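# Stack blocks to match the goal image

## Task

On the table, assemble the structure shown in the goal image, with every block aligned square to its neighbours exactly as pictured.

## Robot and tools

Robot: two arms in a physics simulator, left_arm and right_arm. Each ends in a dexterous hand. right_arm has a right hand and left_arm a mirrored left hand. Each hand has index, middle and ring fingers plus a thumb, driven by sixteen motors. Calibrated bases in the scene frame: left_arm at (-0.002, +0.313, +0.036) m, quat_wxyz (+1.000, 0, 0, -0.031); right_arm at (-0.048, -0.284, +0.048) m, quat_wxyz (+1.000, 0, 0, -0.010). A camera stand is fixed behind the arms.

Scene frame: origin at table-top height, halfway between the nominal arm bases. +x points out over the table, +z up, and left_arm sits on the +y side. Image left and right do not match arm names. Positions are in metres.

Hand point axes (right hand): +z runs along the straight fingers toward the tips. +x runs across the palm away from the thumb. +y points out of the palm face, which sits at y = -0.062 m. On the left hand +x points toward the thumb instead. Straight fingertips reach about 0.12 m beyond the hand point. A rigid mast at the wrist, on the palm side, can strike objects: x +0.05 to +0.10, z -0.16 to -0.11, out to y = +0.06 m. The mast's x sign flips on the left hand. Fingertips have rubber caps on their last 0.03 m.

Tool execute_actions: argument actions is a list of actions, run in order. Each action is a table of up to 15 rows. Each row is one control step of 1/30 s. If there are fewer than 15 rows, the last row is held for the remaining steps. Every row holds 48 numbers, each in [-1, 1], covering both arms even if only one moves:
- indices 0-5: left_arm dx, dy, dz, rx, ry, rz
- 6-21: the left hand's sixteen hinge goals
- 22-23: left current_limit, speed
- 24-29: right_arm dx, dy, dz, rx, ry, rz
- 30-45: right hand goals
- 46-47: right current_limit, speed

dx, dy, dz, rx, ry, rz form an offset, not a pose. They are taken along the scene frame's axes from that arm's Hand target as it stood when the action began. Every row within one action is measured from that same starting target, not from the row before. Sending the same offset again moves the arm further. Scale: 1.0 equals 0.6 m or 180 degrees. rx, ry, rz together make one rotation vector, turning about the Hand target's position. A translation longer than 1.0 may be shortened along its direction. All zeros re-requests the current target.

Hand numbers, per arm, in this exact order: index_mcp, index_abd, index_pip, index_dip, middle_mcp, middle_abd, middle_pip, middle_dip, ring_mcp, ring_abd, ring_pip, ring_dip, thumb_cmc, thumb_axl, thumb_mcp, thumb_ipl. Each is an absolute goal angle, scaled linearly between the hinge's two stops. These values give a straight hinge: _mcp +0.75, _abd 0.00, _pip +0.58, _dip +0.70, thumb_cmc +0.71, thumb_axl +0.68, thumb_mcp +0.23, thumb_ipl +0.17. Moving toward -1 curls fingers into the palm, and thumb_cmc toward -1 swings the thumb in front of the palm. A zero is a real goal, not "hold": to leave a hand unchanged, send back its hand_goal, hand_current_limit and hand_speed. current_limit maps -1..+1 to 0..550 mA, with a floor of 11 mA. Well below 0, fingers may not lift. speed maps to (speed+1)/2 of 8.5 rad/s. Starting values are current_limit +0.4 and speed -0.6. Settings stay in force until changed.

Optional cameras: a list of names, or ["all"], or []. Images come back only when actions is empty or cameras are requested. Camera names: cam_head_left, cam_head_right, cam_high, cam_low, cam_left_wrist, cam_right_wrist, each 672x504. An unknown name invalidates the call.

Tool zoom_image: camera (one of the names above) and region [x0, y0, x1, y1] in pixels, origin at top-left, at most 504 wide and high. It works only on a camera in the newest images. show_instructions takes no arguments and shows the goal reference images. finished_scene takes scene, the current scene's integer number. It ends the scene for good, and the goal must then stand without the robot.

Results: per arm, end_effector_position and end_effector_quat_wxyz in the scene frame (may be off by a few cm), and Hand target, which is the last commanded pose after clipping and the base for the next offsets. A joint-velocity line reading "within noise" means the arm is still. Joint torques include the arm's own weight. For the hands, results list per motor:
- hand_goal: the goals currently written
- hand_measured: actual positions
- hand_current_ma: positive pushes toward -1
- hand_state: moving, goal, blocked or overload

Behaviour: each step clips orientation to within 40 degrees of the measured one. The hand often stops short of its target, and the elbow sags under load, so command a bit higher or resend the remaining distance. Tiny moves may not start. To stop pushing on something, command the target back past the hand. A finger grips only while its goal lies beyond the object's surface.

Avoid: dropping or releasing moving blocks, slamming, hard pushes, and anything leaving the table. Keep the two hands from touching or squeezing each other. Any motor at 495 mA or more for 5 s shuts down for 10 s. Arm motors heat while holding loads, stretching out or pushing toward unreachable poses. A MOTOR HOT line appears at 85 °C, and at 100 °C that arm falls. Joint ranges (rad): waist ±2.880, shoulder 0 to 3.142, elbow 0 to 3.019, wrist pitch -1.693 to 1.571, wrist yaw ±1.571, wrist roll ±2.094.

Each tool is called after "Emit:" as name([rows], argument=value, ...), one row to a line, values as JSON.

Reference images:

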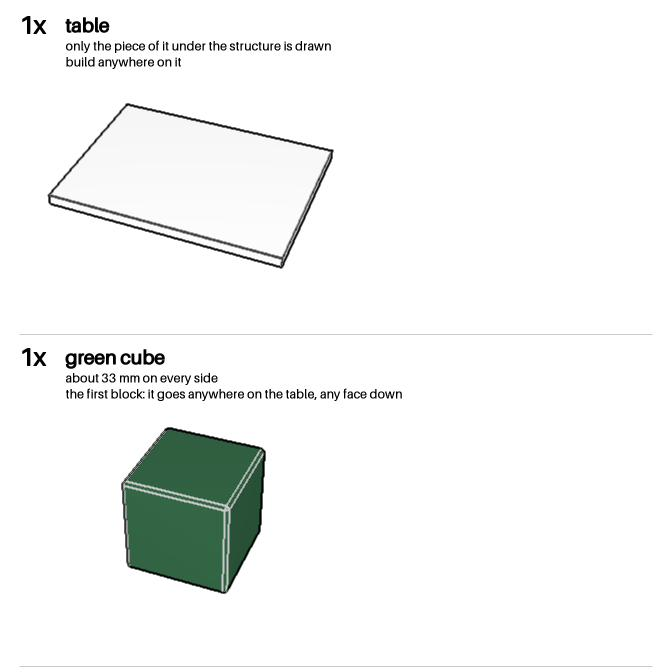

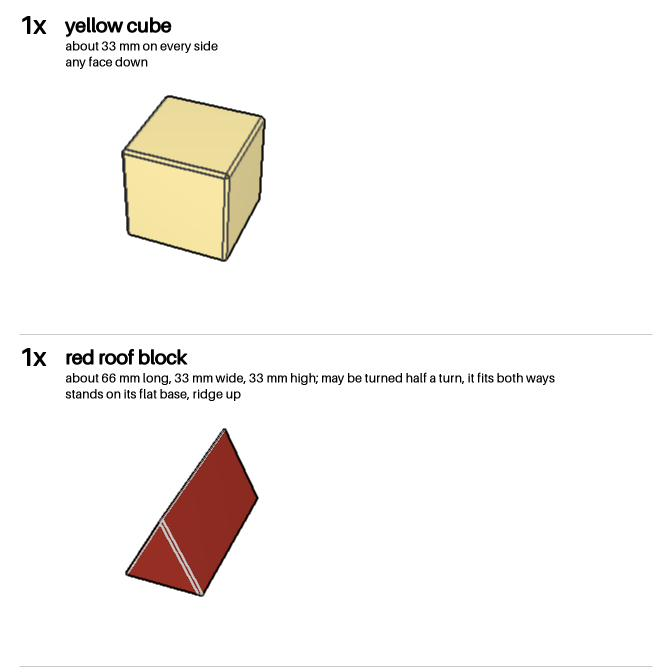

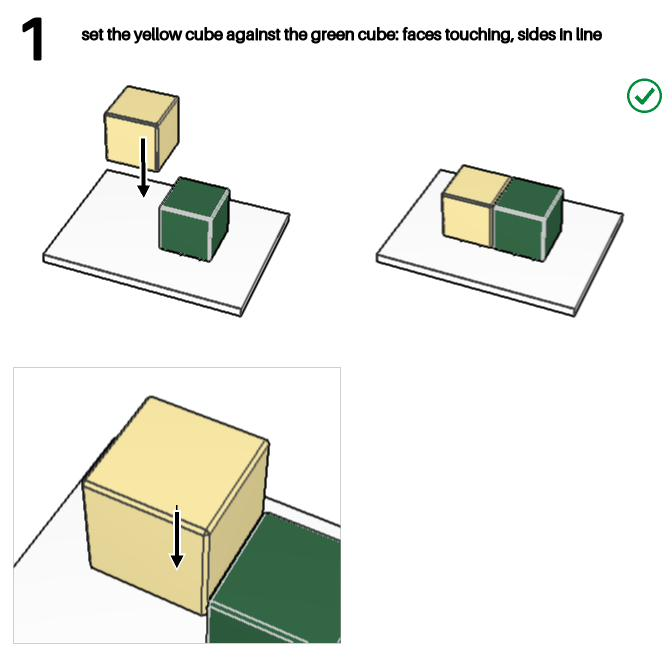

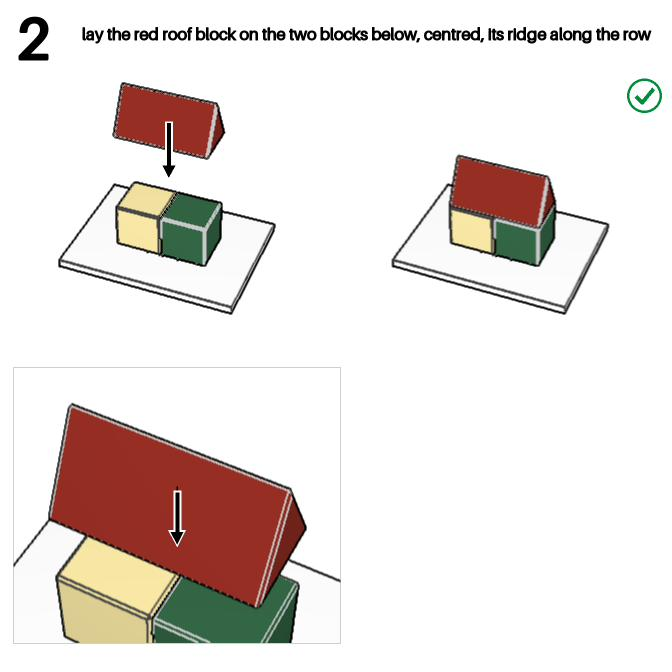

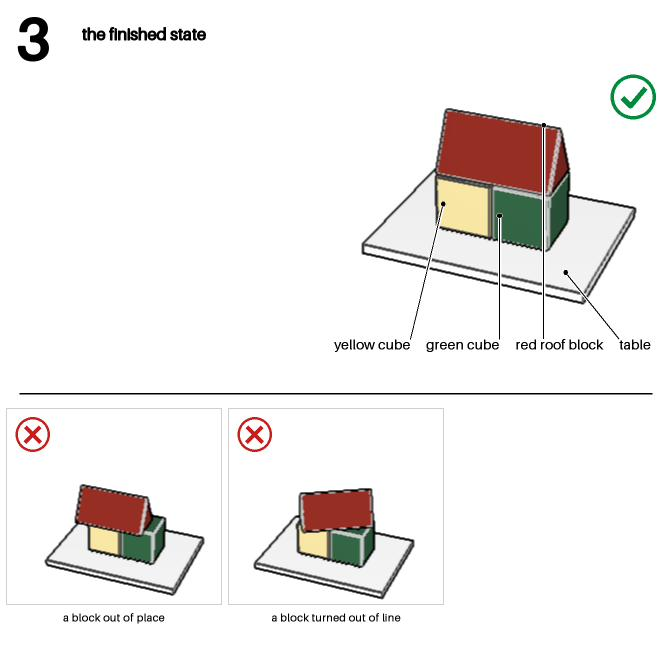

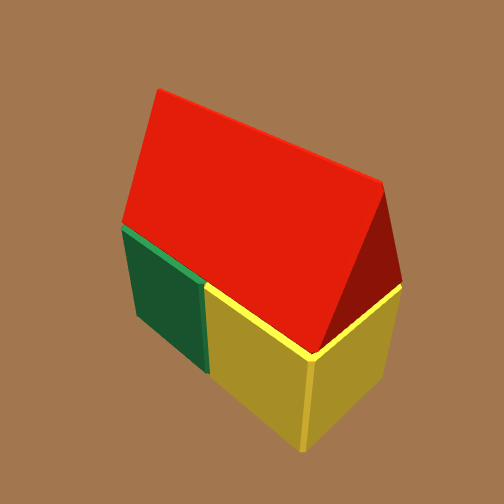

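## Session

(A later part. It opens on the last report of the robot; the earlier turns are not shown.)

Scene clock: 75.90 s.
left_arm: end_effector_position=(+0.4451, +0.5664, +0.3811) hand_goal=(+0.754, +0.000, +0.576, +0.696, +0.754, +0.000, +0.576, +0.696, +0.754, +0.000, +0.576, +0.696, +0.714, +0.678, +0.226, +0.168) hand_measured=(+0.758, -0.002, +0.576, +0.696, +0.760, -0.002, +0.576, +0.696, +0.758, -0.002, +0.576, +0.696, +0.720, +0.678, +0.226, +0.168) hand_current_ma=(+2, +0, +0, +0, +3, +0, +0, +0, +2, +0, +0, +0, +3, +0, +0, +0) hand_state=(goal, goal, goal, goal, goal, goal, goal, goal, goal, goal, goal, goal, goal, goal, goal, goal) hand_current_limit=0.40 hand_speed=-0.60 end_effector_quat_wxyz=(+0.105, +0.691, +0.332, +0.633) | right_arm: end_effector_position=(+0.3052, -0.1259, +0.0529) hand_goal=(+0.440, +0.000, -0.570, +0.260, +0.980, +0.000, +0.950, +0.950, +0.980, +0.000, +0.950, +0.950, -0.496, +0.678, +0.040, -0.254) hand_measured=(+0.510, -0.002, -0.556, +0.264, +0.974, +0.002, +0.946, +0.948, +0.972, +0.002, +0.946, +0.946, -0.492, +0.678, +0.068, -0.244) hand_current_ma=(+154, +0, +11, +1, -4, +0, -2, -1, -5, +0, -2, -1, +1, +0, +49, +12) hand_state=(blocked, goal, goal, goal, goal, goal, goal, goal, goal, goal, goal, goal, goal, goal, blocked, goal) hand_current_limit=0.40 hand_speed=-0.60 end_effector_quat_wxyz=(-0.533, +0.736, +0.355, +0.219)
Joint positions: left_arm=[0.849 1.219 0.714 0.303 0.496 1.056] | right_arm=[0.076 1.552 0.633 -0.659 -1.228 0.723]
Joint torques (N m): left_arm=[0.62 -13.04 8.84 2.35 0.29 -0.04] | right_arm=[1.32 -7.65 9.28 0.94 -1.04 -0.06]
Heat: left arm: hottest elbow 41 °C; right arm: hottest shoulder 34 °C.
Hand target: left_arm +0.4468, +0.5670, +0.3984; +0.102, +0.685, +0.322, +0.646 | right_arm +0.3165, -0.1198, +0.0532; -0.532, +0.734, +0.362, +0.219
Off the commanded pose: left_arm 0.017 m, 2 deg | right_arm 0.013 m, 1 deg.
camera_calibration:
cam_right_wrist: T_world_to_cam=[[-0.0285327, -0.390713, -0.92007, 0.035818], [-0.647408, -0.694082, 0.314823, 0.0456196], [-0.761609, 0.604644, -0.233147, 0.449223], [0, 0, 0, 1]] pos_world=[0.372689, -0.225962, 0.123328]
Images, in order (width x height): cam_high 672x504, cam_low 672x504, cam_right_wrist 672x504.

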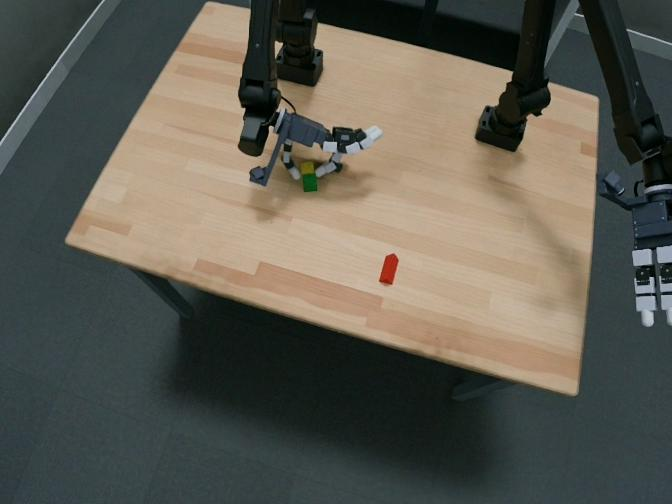

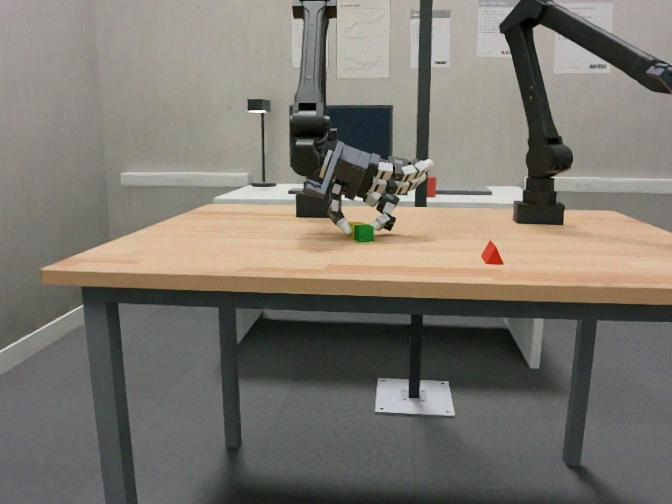

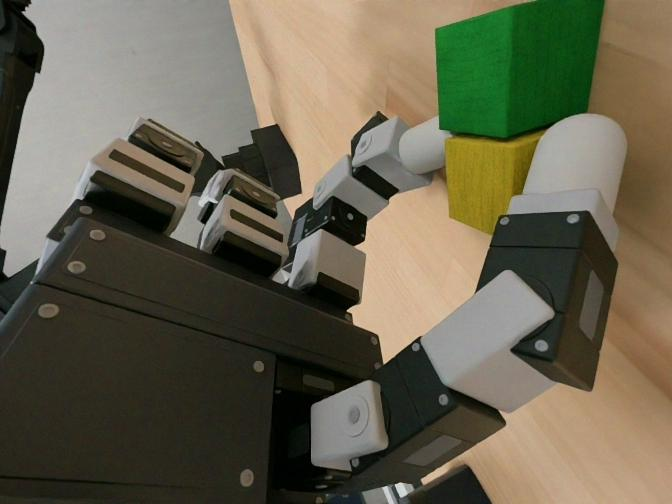

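Emit:
execute_actions([
  [[0,0,0,0,0,0,0.754,0,0.576,0.696,0.754,0,0.576,0.696,0.754,0,0.576,0.696,0.714,0.678,0.226,0.168,0.4,-0.6,0,0,0,0,0,0,0.35,0,-0.56,0.26,0.98,0,0.95,0.95,0.98,0,0.95,0.95,-0.497,0.677,0.0,-0.27,0.4,-0.6]],
], cameras=["cam_low","cam_high","cam_right_wrist"])

Emit:
zoom_image(camera="cam_high", region=[280, 140, 340, 200])

Emit:
zoom_image(camera="cam_right_wrist", region=[400, 0, 672, 220])

Emit:
zoom_image(camera="cam_low", region=[340, 200, 400, 250])

Scene clock: 77.37 s.
left_arm: end_effector_position=(+0.4451, +0.5664, +0.3811) hand_goal=(+0.754, +0.000, +0.576, +0.696, +0.754, +0.000, +0.576, +0.696, +0.754, +0.000, +0.576, +0.696, +0.714, +0.678, +0.226, +0.168) hand_measured=(+0.758, -0.002, +0.576, +0.696, +0.760, -0.002, +0.576, +0.696, +0.758, -0.002, +0.576, +0.696, +0.720, +0.678, +0.226, +0.168) hand_current_ma=(+2, +0, +0, +0, +3, +0, +0, +0, +2, +0, +0, +0, +3, +0, +0, +0) hand_state=(goal, goal, goal, goal, goal, goal, goal, goal, goal, goal, goal, goal, goal, goal, goal, goal) hand_current_limit=0.40 hand_speed=-0.60 end_effector_quat_wxyz=(+0.105, +0.691, +0.332, +0.633) | right_arm: end_effector_position=(+0.3055, -0.1257, +0.0533) hand_goal=(+0.350, +0.000, -0.560, +0.260, +0.980, +0.000, +0.950, +0.950, +0.980, +0.000, +0.950, +0.950, -0.496, +0.678, +0.000, -0.270) hand_measured=(+0.492, -0.002, -0.542, +0.264, +0.974, +0.002, +0.946, +0.948, +0.972, +0.002, +0.946, +0.946, -0.492, +0.678, +0.068, -0.244) hand_current_ma=(+385, +0, +18, +1, -4, +0, -2, -1, -5, +0, -2, -1, +1, +0, +201, +51) hand_state=(blocked, goal, goal, goal, goal, goal, goal, goal, goal, goal, goal, goal, goal, goal, blocked, blocked) hand_current_limit=0.40 hand_speed=-0.60 end_effector_quat_wxyz=(-0.533, +0.736, +0.355, +0.220)
Joint positions: left_arm=[0.849 1.219 0.714 0.303 0.496 1.056] | right_arm=[0.076 1.552 0.633 -0.659 -1.229 0.723]
Joint torques (N m): left_arm=[0.56 -13.04 8.87 2.36 0.29 -0.03] | right_arm=[1.55 -7.88 9.05 0.85 -1 -0.09]
Heat: left arm: hottest elbow 41 °C; right arm: hottest shoulder 34 °C.
Hand target: left_arm +0.4468, +0.5670, +0.3984; +0.102, +0.685, +0.322, +0.646 | right_arm +0.3165, -0.1198, +0.0532; -0.532, +0.734, +0.362, +0.219
Off the commanded pose: left_arm 0.017 m, 2 deg | right_arm 0.012 m, 1 deg.
camera_calibration:
cam_right_wrist: T_world_to_cam=[[-0.0282623, -0.389284, -0.920684, 0.0364382], [-0.647581, -0.694505, 0.31353, 0.0459163], [-0.761472, 0.605079, -0.232465, 0.449425], [0, 0, 0, 1]] pos_world=[0.372989, -0.225863, 0.123627]
Images, in order (width x height): cam_high 672x504, cam_low 672x504, cam_right_wrist 672x504.

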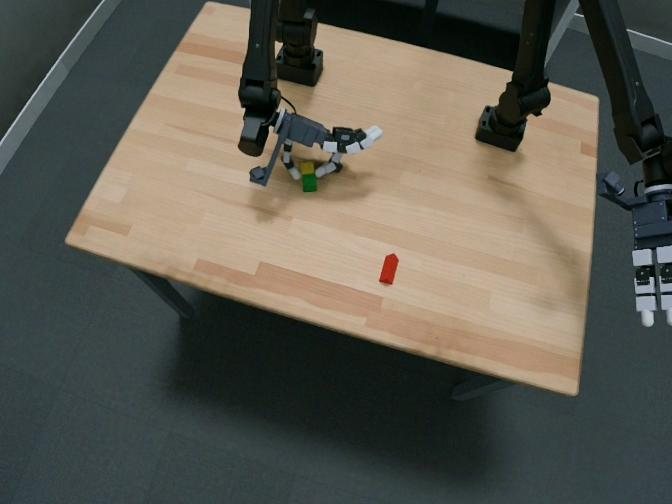

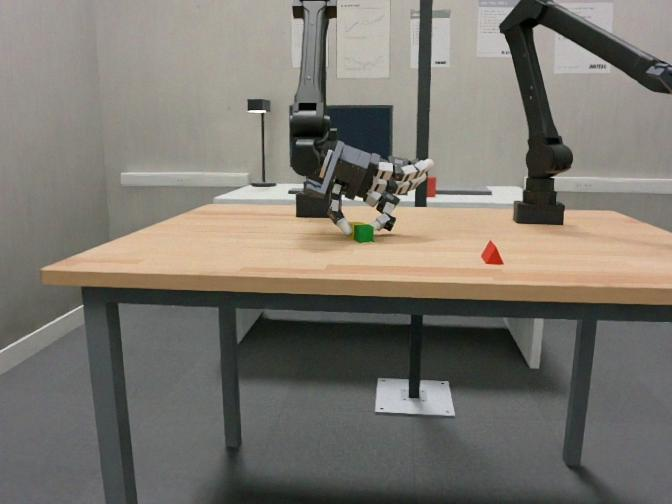

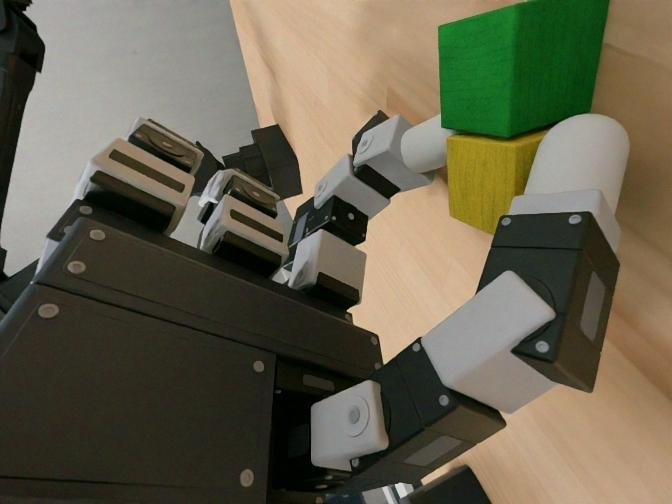

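Scaled by 8.400 from the camera's 672x504 image, which has a finer 960x720 frame.

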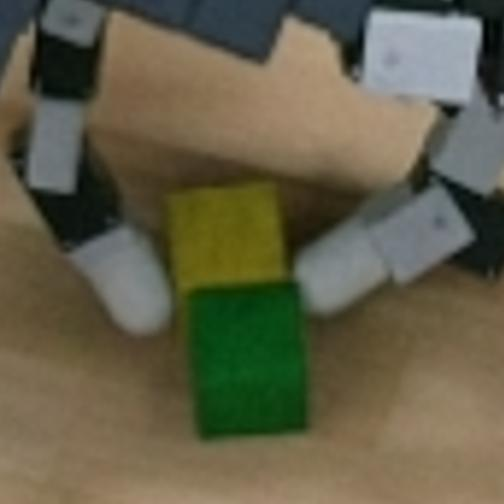

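Scaled by 1.853 from the camera's 672x504 image, which has a finer 960x720 frame.

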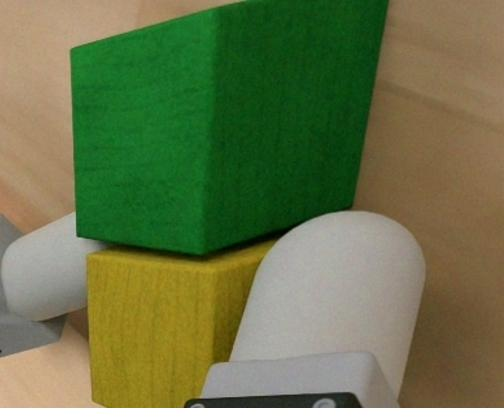

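Scaled by 8.400 from the camera's 672x504 image, which has a finer 960x720 frame.

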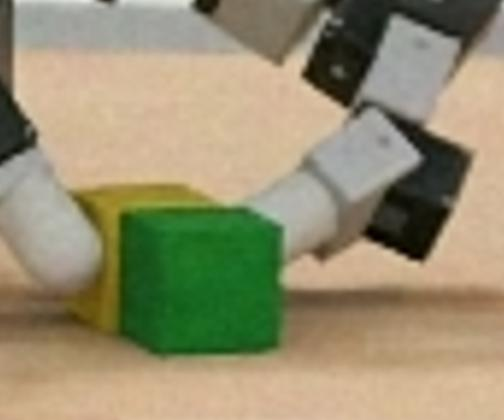

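Emit:
execute_actions([
  [[0,0,0,0,0,0,0.754,0,0.576,0.696,0.754,0,0.576,0.696,0.754,0,0.576,0.696,0.714,0.678,0.226,0.168,0.4,-0.6,0,0,0,0,0,0,0.52,0,-0.57,0.26,0.98,0,0.95,0.95,0.98,0,0.95,0.95,-0.497,0.677,0.08,-0.24,0.4,-0.6]],
  [[0,0,0,0,0,0,0.754,0,0.576,0.696,0.754,0,0.576,0.696,0.754,0,0.576,0.696,0.714,0.678,0.226,0.168,0.4,-0.6,0,0,0,0,0,0,0.8,0,-0.69,0.26,0.98,0,0.95,0.95,0.98,0,0.95,0.95,-0.497,0.677,0.15,-0.19,0.4,-0.6]],
  [[0,0,0,0,0,0,0.754,0,0.576,0.696,0.754,0,0.576,0.696,0.754,0,0.576,0.696,0.714,0.678,0.226,0.168,0.4,-0.6,-0.03,-0.012,0,0,0,0,0.8,0,-0.69,0.26,0.98,0,0.95,0.95,0.98,0,0.95,0.95,-0.497,0.677,0.17,-0.18,0.4,-0.6]],
], cameras=["cam_low","cam_high","cam_right_wrist"])

Emit:
zoom_image(camera="cam_high", region=[280, 140, 340, 200])

Emit:
zoom_image(camera="cam_right_wrist", region=[400, 0, 672, 220])

Emit:
zoom_image(camera="cam_low", region=[340, 200, 400, 250])

Scene clock: 81.10 s.
left_arm: end_effector_position=(+0.4451, +0.5664, +0.3811) hand_goal=(+0.754, +0.000, +0.576, +0.696, +0.754, +0.000, +0.576, +0.696, +0.754, +0.000, +0.576, +0.696, +0.714, +0.678, +0.226, +0.168) hand_measured=(+0.758, -0.002, +0.576, +0.696, +0.760, -0.002, +0.576, +0.696, +0.758, -0.002, +0.576, +0.696, +0.720, +0.678, +0.226, +0.168) hand_current_ma=(+2, +0, +0, +0, +3, +0, +0, +0, +2, +0, +0, +0, +3, +0, +0, +0) hand_state=(goal, goal, goal, goal, goal, goal, goal, goal, goal, goal, goal, goal, goal, goal, goal, goal) hand_current_limit=0.40 hand_speed=-0.60 end_effector_quat_wxyz=(+0.105, +0.691, +0.332, +0.633) | right_arm: end_effector_position=(+0.3011, -0.1255, +0.0524) hand_goal=(+0.800, +0.000, -0.690, +0.260, +0.980, +0.000, +0.950, +0.950, +0.980, +0.000, +0.950, +0.950, -0.496, +0.678, +0.170, -0.180) hand_measured=(+0.786, -0.002, -0.686, +0.264, +0.974, +0.002, +0.946, +0.948, +0.972, +0.002, +0.946, +0.946, -0.494, +0.678, +0.166, -0.182) hand_current_ma=(-12, +0, +2, +1, -4, +0, -2, -1, -5, +0, -2, -1, +1, +0, -2, -1) hand_state=(goal, goal, goal, goal, goal, goal, goal, goal, goal, goal, goal, goal, goal, goal, goal, goal) hand_current_limit=0.40 hand_speed=-0.60 end_effector_quat_wxyz=(-0.534, +0.734, +0.360, +0.218)
Joint positions: left_arm=[0.849 1.219 0.714 0.303 0.496 1.056] | right_arm=[0.076 1.552 0.629 -0.682 -1.229 0.691]
Joint torques (N m): left_arm=[0.56 -12.98 8.87 2.37 0.29 -0.03] | right_arm=[-0.03 -10.46 5.68 0.02 -0.98 -0.19]
Heat: left arm: hottest elbow 42 °C; right arm: hottest shoulder 34 °C.
Hand target: left_arm +0.4468, +0.5670, +0.3984; +0.102, +0.685, +0.322, +0.646 | right_arm +0.2985, -0.1270, +0.0532; -0.532, +0.734, +0.362, +0.219
Off the commanded pose: left_arm 0.017 m, 2 deg | right_arm 0.003 m, 0 deg.
camera_calibration:
cam_right_wrist: T_world_to_cam=[[-0.0204552, -0.389797, -0.920673, 0.0331537], [-0.641116, -0.701496, 0.311245, 0.0407395], [-0.767171, 0.596625, -0.235556, 0.446574], [0, 0, 0, 1]] pos_world=[0.369396, -0.224936, 0.123037]
Images, in order (width x height): cam_high 672x504, cam_low 672x504, cam_right_wrist 672x504.

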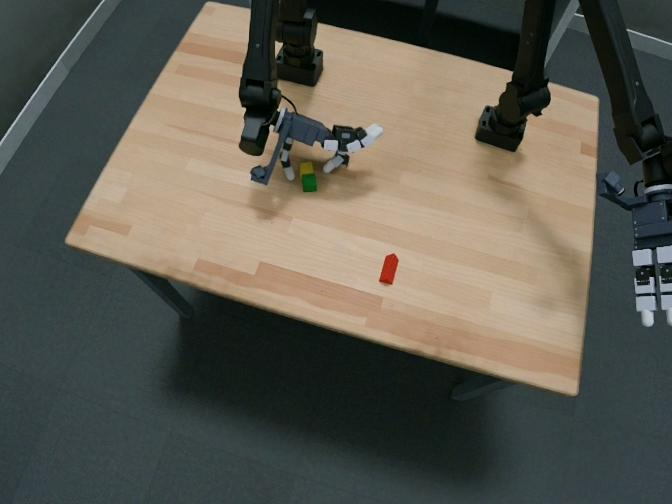

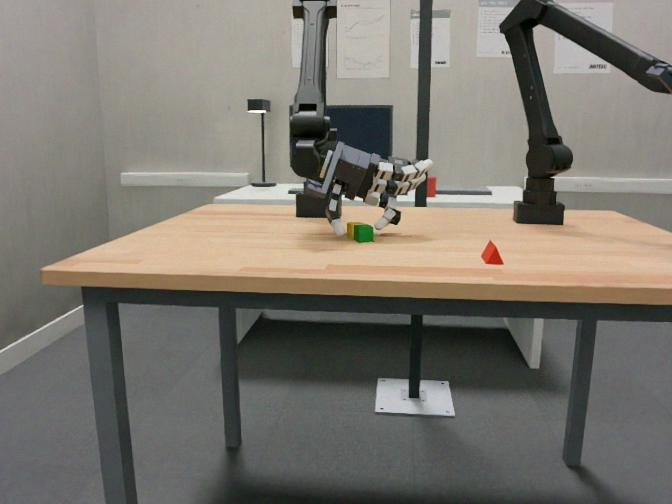

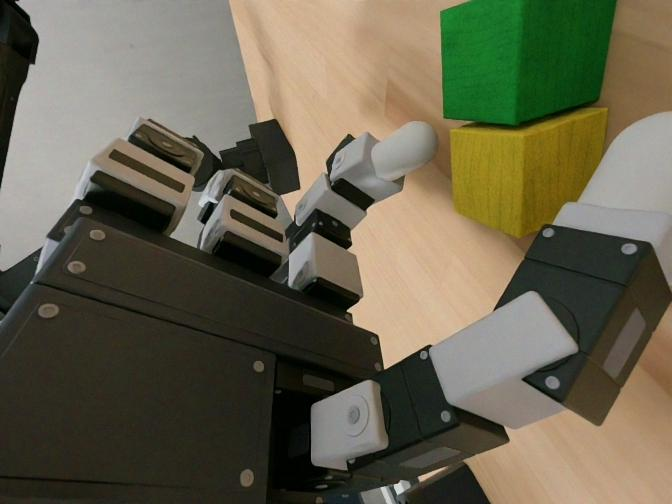

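Scaled by 8.400 from the camera's 672x504 image, which has a finer 960x720 frame.

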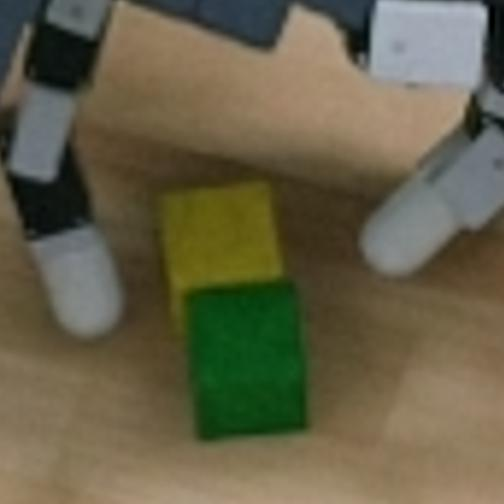

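Scaled by 1.853 from the camera's 672x504 image, which has a finer 960x720 frame.

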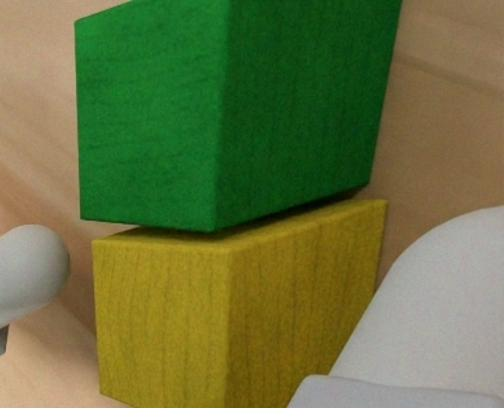

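Scaled by 8.400 from the camera's 672x504 image, which has a finer 960x720 frame.

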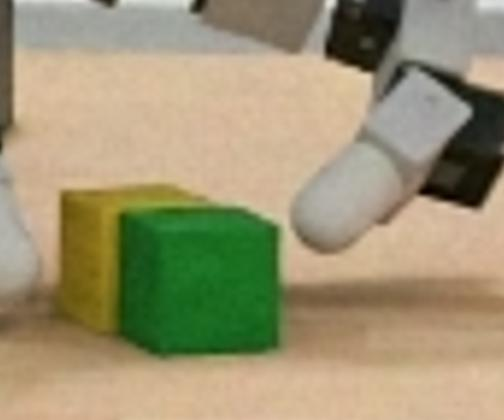

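Emit:
execute_actions([
  [[0,0,0,0,0,0,0.754,0,0.576,0.696,0.754,0,0.576,0.696,0.754,0,0.576,0.696,0.714,0.678,0.226,0.168,0.4,-0.6,-0.022,-0.014,0.004,0,0,0,0.8,0,-0.69,0.26,0.98,0,0.95,0.95,0.98,0,0.95,0.95,-0.497,0.677,0.17,-0.18,0.4,-0.6]],
], cameras=["cam_right_wrist"])

Scene clock: 83.13 s.
left_arm: end_effector_position=(+0.4451, +0.5664, +0.3811) hand_goal=(+0.754, +0.000, +0.576, +0.696, +0.754, +0.000, +0.576, +0.696, +0.754, +0.000, +0.576, +0.696, +0.714, +0.678, +0.226, +0.168) hand_measured=(+0.758, -0.002, +0.576, +0.696, +0.760, -0.002, +0.576, +0.696, +0.758, -0.002, +0.576, +0.696, +0.720, +0.678, +0.226, +0.168) hand_current_ma=(+2, +0, +0, +0, +3, +0, +0, +0, +2, +0, +0, +0, +3, +0, +0, +0) hand_state=(goal, goal, goal, goal, goal, goal, goal, goal, goal, goal, goal, goal, goal, goal, goal, goal) hand_current_limit=0.40 hand_speed=-0.60 end_effector_quat_wxyz=(+0.105, +0.691, +0.332, +0.633) | right_arm: end_effector_position=(+0.2830, -0.1293, +0.0527) hand_goal=(+0.800, +0.000, -0.690, +0.260, +0.980, +0.000, +0.950, +0.950, +0.980, +0.000, +0.950, +0.950, -0.496, +0.678, +0.170, -0.180) hand_measured=(+0.788, -0.002, -0.686, +0.264, +0.974, +0.002, +0.946, +0.948, +0.972, +0.002, +0.946, +0.946, -0.492, +0.678, +0.166, -0.182) hand_current_ma=(-11, +0, +2, +1, -4, +0, -2, -1, -5, +0, -2, -1, +1, +0, -2, -1) hand_state=(goal, goal, goal, goal, goal, goal, goal, goal, goal, goal, goal, goal, goal, goal, goal, goal) hand_current_limit=0.40 hand_speed=-0.60 end_effector_quat_wxyz=(-0.536, +0.732, +0.363, +0.212)
Joint positions: left_arm=[0.849 1.219 0.714 0.303 0.496 1.056] | right_arm=[0.064 1.529 0.602 -0.754 -1.226 0.617]
Joint torques (N m): left_arm=[0.56 -12.98 8.87 2.35 0.28 -0.03] | right_arm=[-0.85 -9.76 6 -0.05 -1 -0.24]
Heat: left arm: hottest elbow 42 °C; right arm: hottest shoulder 34 °C.
Hand target: left_arm +0.4468, +0.5670, +0.3984; +0.102, +0.685, +0.322, +0.646 | right_arm +0.2854, -0.1354, +0.0557; -0.532, +0.734, +0.362, +0.219
Off the commanded pose: left_arm 0.017 m, 2 deg | right_arm 0.007 m, 1 deg.
camera_calibration:
cam_right_wrist: T_world_to_cam=[[-0.0219832, -0.390919, -0.920162, 0.0318165], [-0.629424, -0.709671, 0.316532, 0.0216864], [-0.776751, 0.586131, -0.230453, 0.436131], [0, 0, 0, 1]] pos_world=[0.353114, -0.227802, 0.12292]
Images, in order (width x height): cam_right_wrist 672x504.

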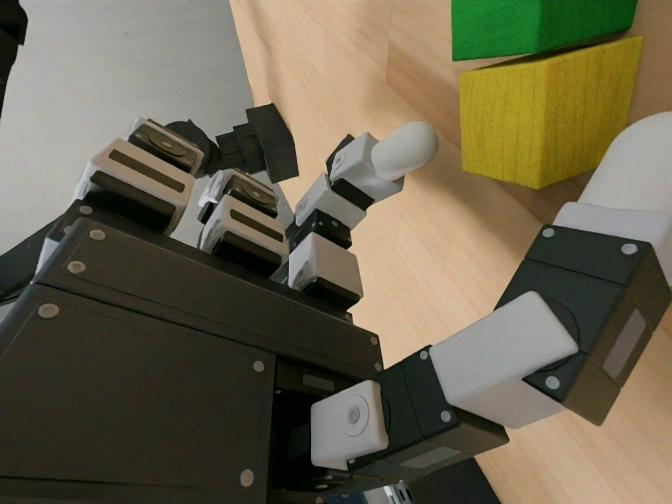

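Emit:
execute_actions([
  [[0,0,0,0,0,0,0.754,0,0.576,0.696,0.754,0,0.576,0.696,0.754,0,0.576,0.696,0.714,0.678,0.226,0.168,0.4,-0.6,0.018,0.003,0.0,0,0,0,0.68,0,-0.645,0.26,0.98,0,0.95,0.95,0.98,0,0.95,0.95,-0.497,0.677,0.1,-0.22,0.4,-0.6]],
  [[0,0,0,0,0,0,0.754,0,0.576,0.696,0.754,0,0.576,0.696,0.754,0,0.576,0.696,0.714,0.678,0.226,0.168,0.4,-0.6,0,0,0,0,0,0,0.58,0,-0.6,0.26,0.98,0,0.95,0.95,0.98,0,0.95,0.95,-0.497,0.677,0.08,-0.235,0.4,-0.6]],
], cameras=["cam_right_wrist"])

Scene clock: 85.27 s.
left_arm: end_effector_position=(+0.4451, +0.5664, +0.3811) hand_goal=(+0.754, +0.000, +0.576, +0.696, +0.754, +0.000, +0.576, +0.696, +0.754, +0.000, +0.576, +0.696, +0.714, +0.678, +0.226, +0.168) hand_measured=(+0.758, -0.002, +0.576, +0.696, +0.760, -0.002, +0.576, +0.696, +0.758, -0.002, +0.576, +0.696, +0.720, +0.678, +0.226, +0.168) hand_current_ma=(+2, +0, +0, +0, +3, +0, +0, +0, +2, +0, +0, +0, +3, +0, +0, +0) hand_state=(goal, goal, goal, goal, goal, goal, goal, goal, goal, goal, goal, goal, goal, goal, goal, goal) hand_current_limit=0.40 hand_speed=-0.60 end_effector_quat_wxyz=(+0.105, +0.691, +0.332, +0.633) | right_arm: end_effector_position=(+0.2830, -0.1293, +0.0527) hand_goal=(+0.580, +0.000, -0.600, +0.260, +0.980, +0.000, +0.950, +0.950, +0.980, +0.000, +0.950, +0.950, -0.496, +0.678, +0.080, -0.234) hand_measured=(+0.578, -0.002, -0.602, +0.264, +0.974, +0.002, +0.946, +0.948, +0.972, +0.002, +0.946, +0.946, -0.492, +0.678, +0.084, -0.230) hand_current_ma=(+0, +0, -1, +1, -4, +0, -2, -1, -5, +0, -2, -1, +1, +0, +2, +3) hand_state=(goal, goal, goal, goal, goal, goal, goal, goal, goal, goal, goal, goal, goal, goal, goal, goal) hand_current_limit=0.40 hand_speed=-0.60 end_effector_quat_wxyz=(-0.536, +0.732, +0.363, +0.212)
Joint positions: left_arm=[0.849 1.219 0.714 0.303 0.496 1.056] | right_arm=[0.064 1.529 0.602 -0.754 -1.226 0.617]
Joint torques (N m): left_arm=[0.56 -12.98 8.87 2.35 0.28 -0.04] | right_arm=[-0.91 -7.71 8.51 0.12 -0.97 -0.16]
Heat: left arm: hottest elbow 42 °C; right arm: hottest shoulder 34 °C.
Hand target: left_arm +0.4468, +0.5670, +0.3984; +0.102, +0.685, +0.322, +0.646 | right_arm +0.2962, -0.1336, +0.0557; -0.532, +0.734, +0.362, +0.219
Off the commanded pose: left_arm 0.017 m, 2 deg | right_arm 0.014 m, 1 deg.
camera_calibration:
cam_right_wrist: T_world_to_cam=[[-0.0215399, -0.390881, -0.920189, 0.031765], [-0.629448, -0.709781, 0.316238, 0.0216739], [-0.776744, 0.586022, -0.230751, 0.436163], [0, 0, 0, 1]] pos_world=[0.353114, -0.227801, 0.123021]
Images, in order (width x height): cam_right_wrist 672x504.

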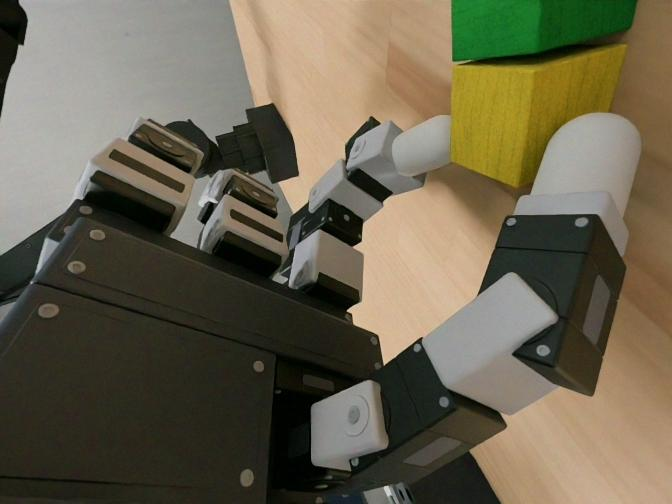

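Emit:
zoom_image(camera="cam_right_wrist", region=[430, 0, 672, 200])

Scaled by 2.083 from the camera's 672x504 image, which has a finer 960x720 frame.

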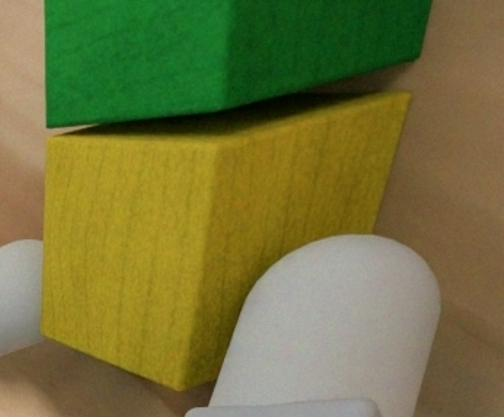

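Emit:
execute_actions([
  [[0,0,0,0,0,0,0.754,0,0.576,0.696,0.754,0,0.576,0.696,0.754,0,0.576,0.696,0.714,0.678,0.226,0.168,0.4,-0.6,0,0,0.0,0,0,0,0.46,0,-0.57,0.26,0.98,0,0.95,0.95,0.98,0,0.95,0.95,-0.497,0.677,0.045,-0.255,0.4,-0.6]],
  [[0,0,0,0,0,0,0.754,0,0.576,0.696,0.754,0,0.576,0.696,0.754,0,0.576,0.696,0.714,0.678,0.226,0.168,0.4,-0.6,0.008,0.004,0,0,0,0,0.42,0,-0.57,0.26,0.98,0,0.95,0.95,0.98,0,0.95,0.95,-0.497,0.677,0.035,-0.26,0.4,-0.6]],
], cameras=["cam_right_wrist", "cam_high"])

Emit:
zoom_image(camera="cam_right_wrist", region=[430, 0, 672, 200])

Scene clock: 87.93 s.
left_arm: end_effector_position=(+0.4451, +0.5664, +0.3811) hand_goal=(+0.754, +0.000, +0.576, +0.696, +0.754, +0.000, +0.576, +0.696, +0.754, +0.000, +0.576, +0.696, +0.714, +0.678, +0.226, +0.168) hand_measured=(+0.758, -0.002, +0.576, +0.696, +0.760, -0.002, +0.576, +0.696, +0.758, -0.002, +0.576, +0.696, +0.720, +0.678, +0.226, +0.168) hand_current_ma=(+2, +0, +0, +0, +3, +0, +0, +0, +2, +0, +0, +0, +3, +0, +0, +0) hand_state=(goal, goal, goal, goal, goal, goal, goal, goal, goal, goal, goal, goal, goal, goal, goal, goal) hand_current_limit=0.40 hand_speed=-0.60 end_effector_quat_wxyz=(+0.105, +0.691, +0.332, +0.633) | right_arm: end_effector_position=(+0.2849, -0.1294, +0.0537) hand_goal=(+0.420, +0.000, -0.570, +0.260, +0.980, +0.000, +0.950, +0.950, +0.980, +0.000, +0.950, +0.950, -0.496, +0.678, +0.036, -0.260) hand_measured=(+0.500, -0.002, -0.552, +0.264, +0.974, +0.002, +0.946, +0.948, +0.972, +0.002, +0.946, +0.946, -0.496, +0.678, +0.076, -0.240) hand_current_ma=(+195, +0, +17, +1, -4, +0, -2, -1, -5, +0, -2, -1, +0, +0, +86, +30) hand_state=(blocked, goal, goal, goal, goal, goal, goal, goal, goal, goal, goal, goal, goal, goal, blocked, goal) hand_current_limit=0.40 hand_speed=-0.60 end_effector_quat_wxyz=(-0.536, +0.733, +0.361, +0.211)
Joint positions: left_arm=[0.849 1.219 0.714 0.303 0.496 1.056] | right_arm=[0.064 1.529 0.607 -0.754 -1.227 0.626]
Joint torques (N m): left_arm=[0.56 -12.98 8.88 2.35 0.28 -0.04] | right_arm=[0.03 -7.24 9.07 0.61 -1.01 -0.05]
Heat: left arm: hottest elbow 42 °C; right arm: hottest shoulder 34 °C.
Hand target: left_arm +0.4468, +0.5670, +0.3984; +0.102, +0.685, +0.322, +0.646 | right_arm +0.3009, -0.1312, +0.0556; -0.532, +0.734, +0.362, +0.219
Off the commanded pose: left_arm 0.017 m, 2 deg | right_arm 0.016 m, 1 deg.
camera_calibration:
cam_right_wrist: T_world_to_cam=[[-0.0257688, -0.390921, -0.920064, 0.0338356], [-0.630539, -0.707839, 0.318409, 0.0230026], [-0.775729, 0.588341, -0.228251, 0.437702], [0, 0, 0, 1]] pos_world=[0.354914, -0.228009, 0.123712]
Images, in order (width x height): cam_high 672x504, cam_right_wrist 672x504.

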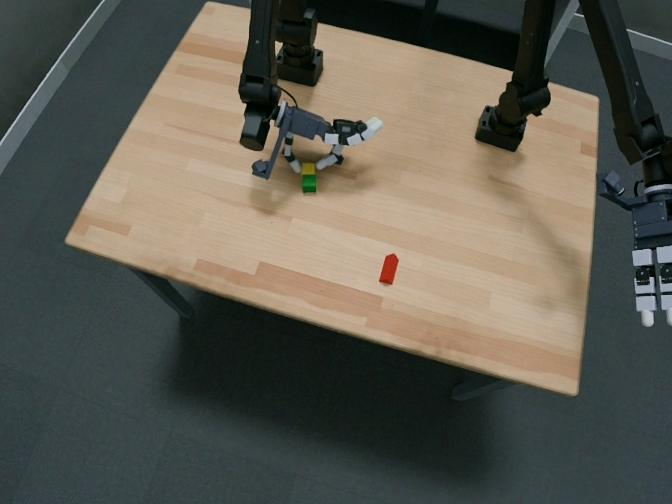

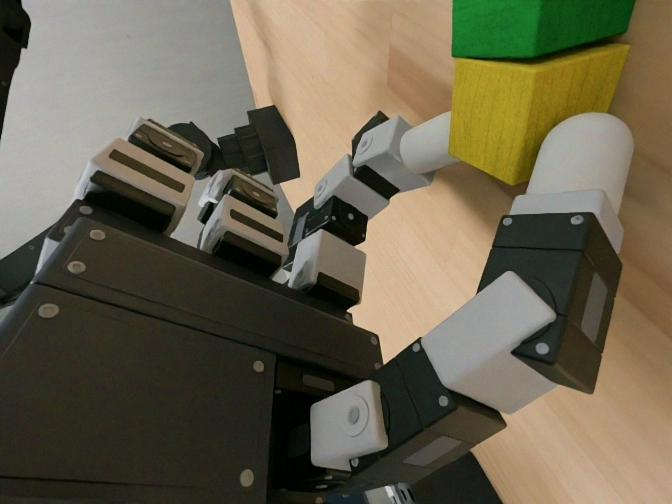

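Scaled by 2.083 from the camera's 672x504 image, which has a finer 960x720 frame.

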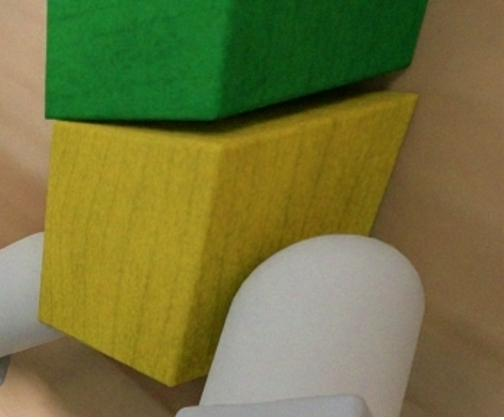

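Emit:
zoom_image(camera="cam_high", region=[290, 150, 330, 200])

Scaled by 10.080 from the camera's 672x504 image, which has a finer 960x720 frame.

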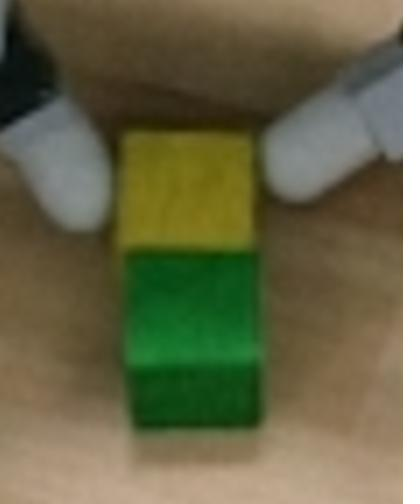

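Emit:
execute_actions([
  [[0,0,0,0,0,0,0.754,0,0.576,0.696,0.754,0,0.576,0.696,0.754,0,0.576,0.696,0.714,0.678,0.226,0.168,0.4,-0.6,-0.01,0,0,0,0,0,0.46,0,-0.56,0.26,0.98,0,0.95,0.95,0.98,0,0.95,0.95,-0.497,0.677,0.06,-0.25,0.4,-0.6]],
  [[0,0,0,0,0,0,0.754,0,0.576,0.696,0.754,0,0.576,0.696,0.754,0,0.576,0.696,0.714,0.678,0.226,0.168,0.4,-0.6,0,0,0,0,0,0,0.53,0,-0.57,0.26,0.98,0,0.95,0.95,0.98,0,0.95,0.95,-0.497,0.677,0.09,-0.23,0.4,-0.6]],
  [[0,0,0,0,0,0,0.754,0,0.576,0.696,0.754,0,0.576,0.696,0.754,0,0.576,0.696,0.714,0.678,0.226,0.168,0.4,-0.6,0,0,0,0,0,0,0.8,0,-0.69,0.26,0.98,0,0.95,0.95,0.98,0,0.95,0.95,-0.497,0.677,0.17,-0.18,0.4,-0.6]],
  [[0,0,0,0,0,0,0.754,0,0.576,0.696,0.754,0,0.576,0.696,0.754,0,0.576,0.696,0.714,0.678,0.226,0.168,0.4,-0.6,0,0,0.06,0,0,0,0.8,0,-0.69,0.26,0.98,0,0.95,0.95,0.98,0,0.95,0.95,-0.497,0.677,0.17,-0.18,0.4,-0.6]],
  [[0,0,0,0,0,0,0.754,0,0.576,0.696,0.754,0,0.576,0.696,0.754,0,0.576,0.696,0.714,0.678,0.226,0.168,0.4,-0.6,0,0,0.08,0,0,0,0.8,0,-0.69,0.26,0.98,0,0.95,0.95,0.98,0,0.95,0.95,-0.497,0.677,0.17,-0.18,0.4,-0.6]],
  [[0,0,0,0,0,0,0.754,0,0.576,0.696,0.754,0,0.576,0.696,0.754,0,0.576,0.696,0.714,0.678,0.226,0.168,0.4,-0.6,0,0,0.08,0,0,0,0.8,0,-0.69,0.26,0.98,0,0.95,0.95,0.98,0,0.95,0.95,-0.497,0.677,0.17,-0.18,0.4,-0.6]],
], cameras=["cam_right_wrist", "cam_high", "cam_low"])

Emit:
zoom_image(camera="cam_high", region=[290, 150, 330, 200])

Emit:
zoom_image(camera="cam_low", region=[340, 210, 380, 250])

Emit:
zoom_image(camera="cam_high", region=[365, 240, 415, 300])

Scene clock: 108.13 s.
left_arm: end_effector_position=(+0.4451, +0.5664, +0.3811) hand_goal=(+0.754, +0.000, +0.576, +0.696, +0.754, +0.000, +0.576, +0.696, +0.754, +0.000, +0.576, +0.696, +0.714, +0.678, +0.226, +0.168) hand_measured=(+0.758, -0.002, +0.576, +0.696, +0.760, -0.002, +0.576, +0.696, +0.758, -0.002, +0.576, +0.696, +0.720, +0.678, +0.226, +0.168) hand_current_ma=(+2, +0, +0, +0, +3, +0, +0, +0, +2, +0, +0, +0, +3, +0, +0, +0) hand_state=(goal, goal, goal, goal, goal, goal, goal, goal, goal, goal, goal, goal, goal, goal, goal, goal) hand_current_limit=0.40 hand_speed=-0.60 end_effector_quat_wxyz=(+0.105, +0.691, +0.332, +0.633) | right_arm: end_effector_position=(+0.2808, -0.1303, +0.1753) hand_goal=(+0.800, +0.000, -0.690, +0.260, +0.980, +0.000, +0.950, +0.950, +0.980, +0.000, +0.950, +0.950, -0.496, +0.678, +0.170, -0.180) hand_measured=(+0.788, -0.002, -0.686, +0.264, +0.974, +0.002, +0.946, +0.948, +0.972, +0.002, +0.946, +0.946, -0.492, +0.678, +0.166, -0.182) hand_current_ma=(-10, +0, +2, +1, -4, +0, -2, -1, -5, +0, -2, -1, +2, +0, -2, -1) hand_state=(goal, goal, goal, goal, goal, goal, goal, goal, goal, goal, goal, goal, goal, goal, goal, goal) hand_current_limit=0.40 hand_speed=-0.60 end_effector_quat_wxyz=(-0.537, +0.738, +0.353, +0.207)
Joint positions: left_arm=[0.849 1.219 0.714 0.303 0.496 1.056] | right_arm=[0.064 1.244 0.751 -1.173 -1.225 0.656]
Joint torques (N m): left_arm=[0.56 -13.04 8.87 2.33 0.29 -0.04] | right_arm=[0.09 -7.06 12.45 -0.06 -1.07 -0.25]
Heat: left arm: hottest elbow 43 °C; right arm: hottest shoulder 34 °C.
Hand target: left_arm +0.4468, +0.5670, +0.3984; +0.102, +0.685, +0.322, +0.646 | right_arm +0.2950, -0.1312, +0.1877; -0.532, +0.734, +0.362, +0.219
Off the commanded pose: left_arm 0.017 m, 2 deg | right_arm 0.019 m, 2 deg.
camera_calibration:
cam_right_wrist: T_world_to_cam=[[-0.0469228, -0.393639, -0.918067, 0.150605], [-0.631512, -0.700411, 0.332592, -0.0202048], [-0.773945, 0.595377, -0.215723, 0.46116], [0, 0, 0, 1]] pos_world=[0.35122, -0.229431, 0.244468]
Images, in order (width x height): cam_high 672x504, cam_low 672x504, cam_right_wrist 672x504.

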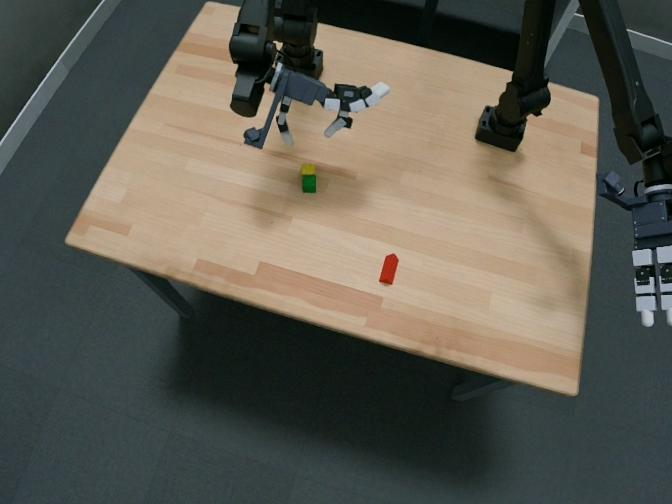

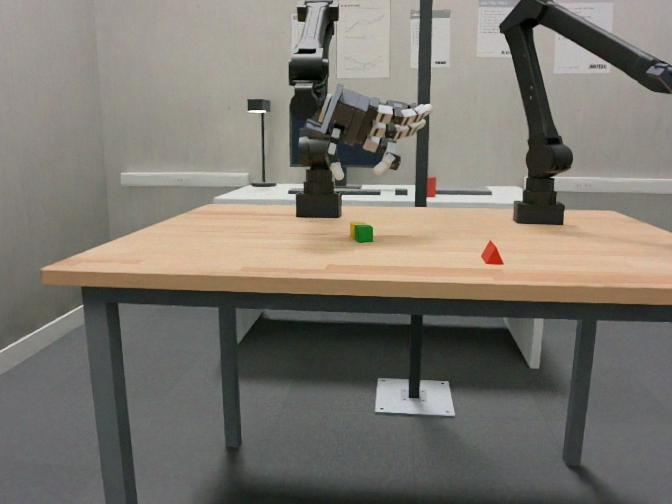

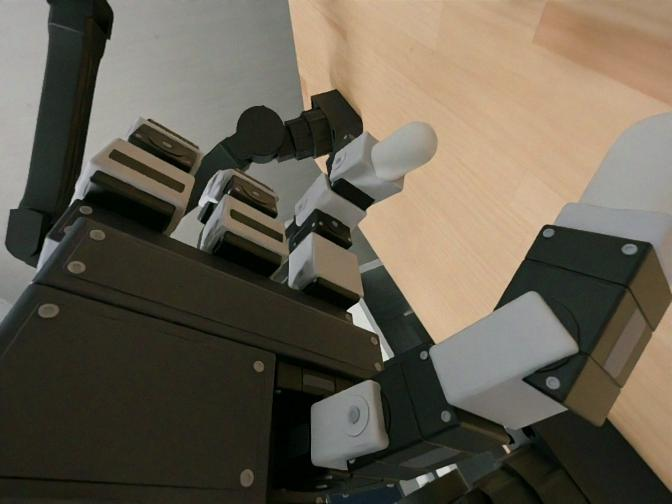

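Scaled by 10.080 from the camera's 672x504 image, which has a finer 960x720 frame.

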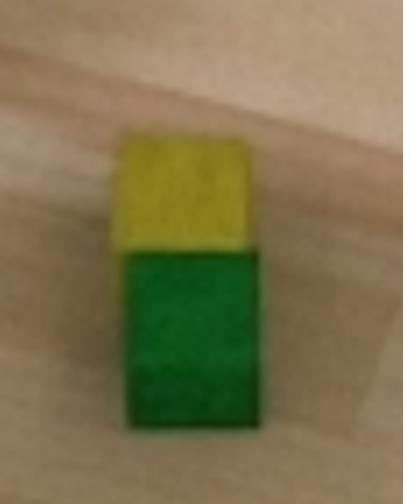

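Scaled by 12.600 from the camera's 672x504 image, which has a finer 960x720 frame.

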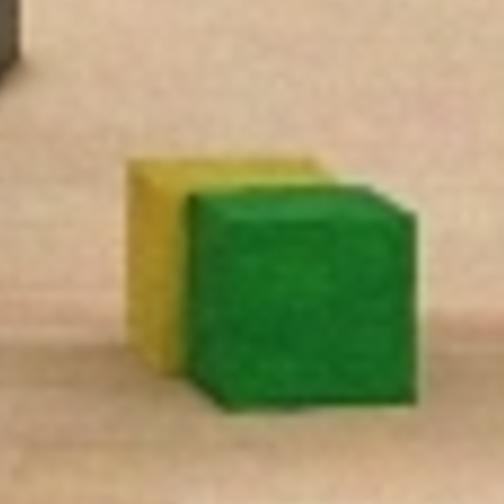

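Scaled by 8.400 from the camera's 672x504 image, which has a finer 960x720 frame.

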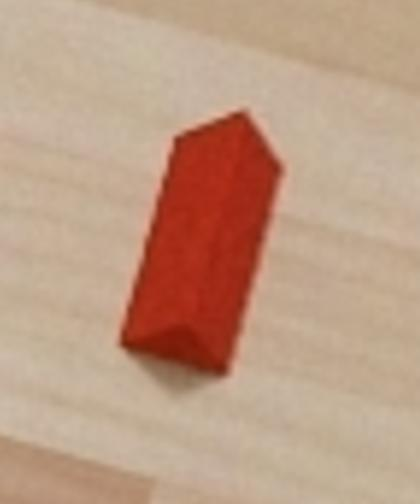

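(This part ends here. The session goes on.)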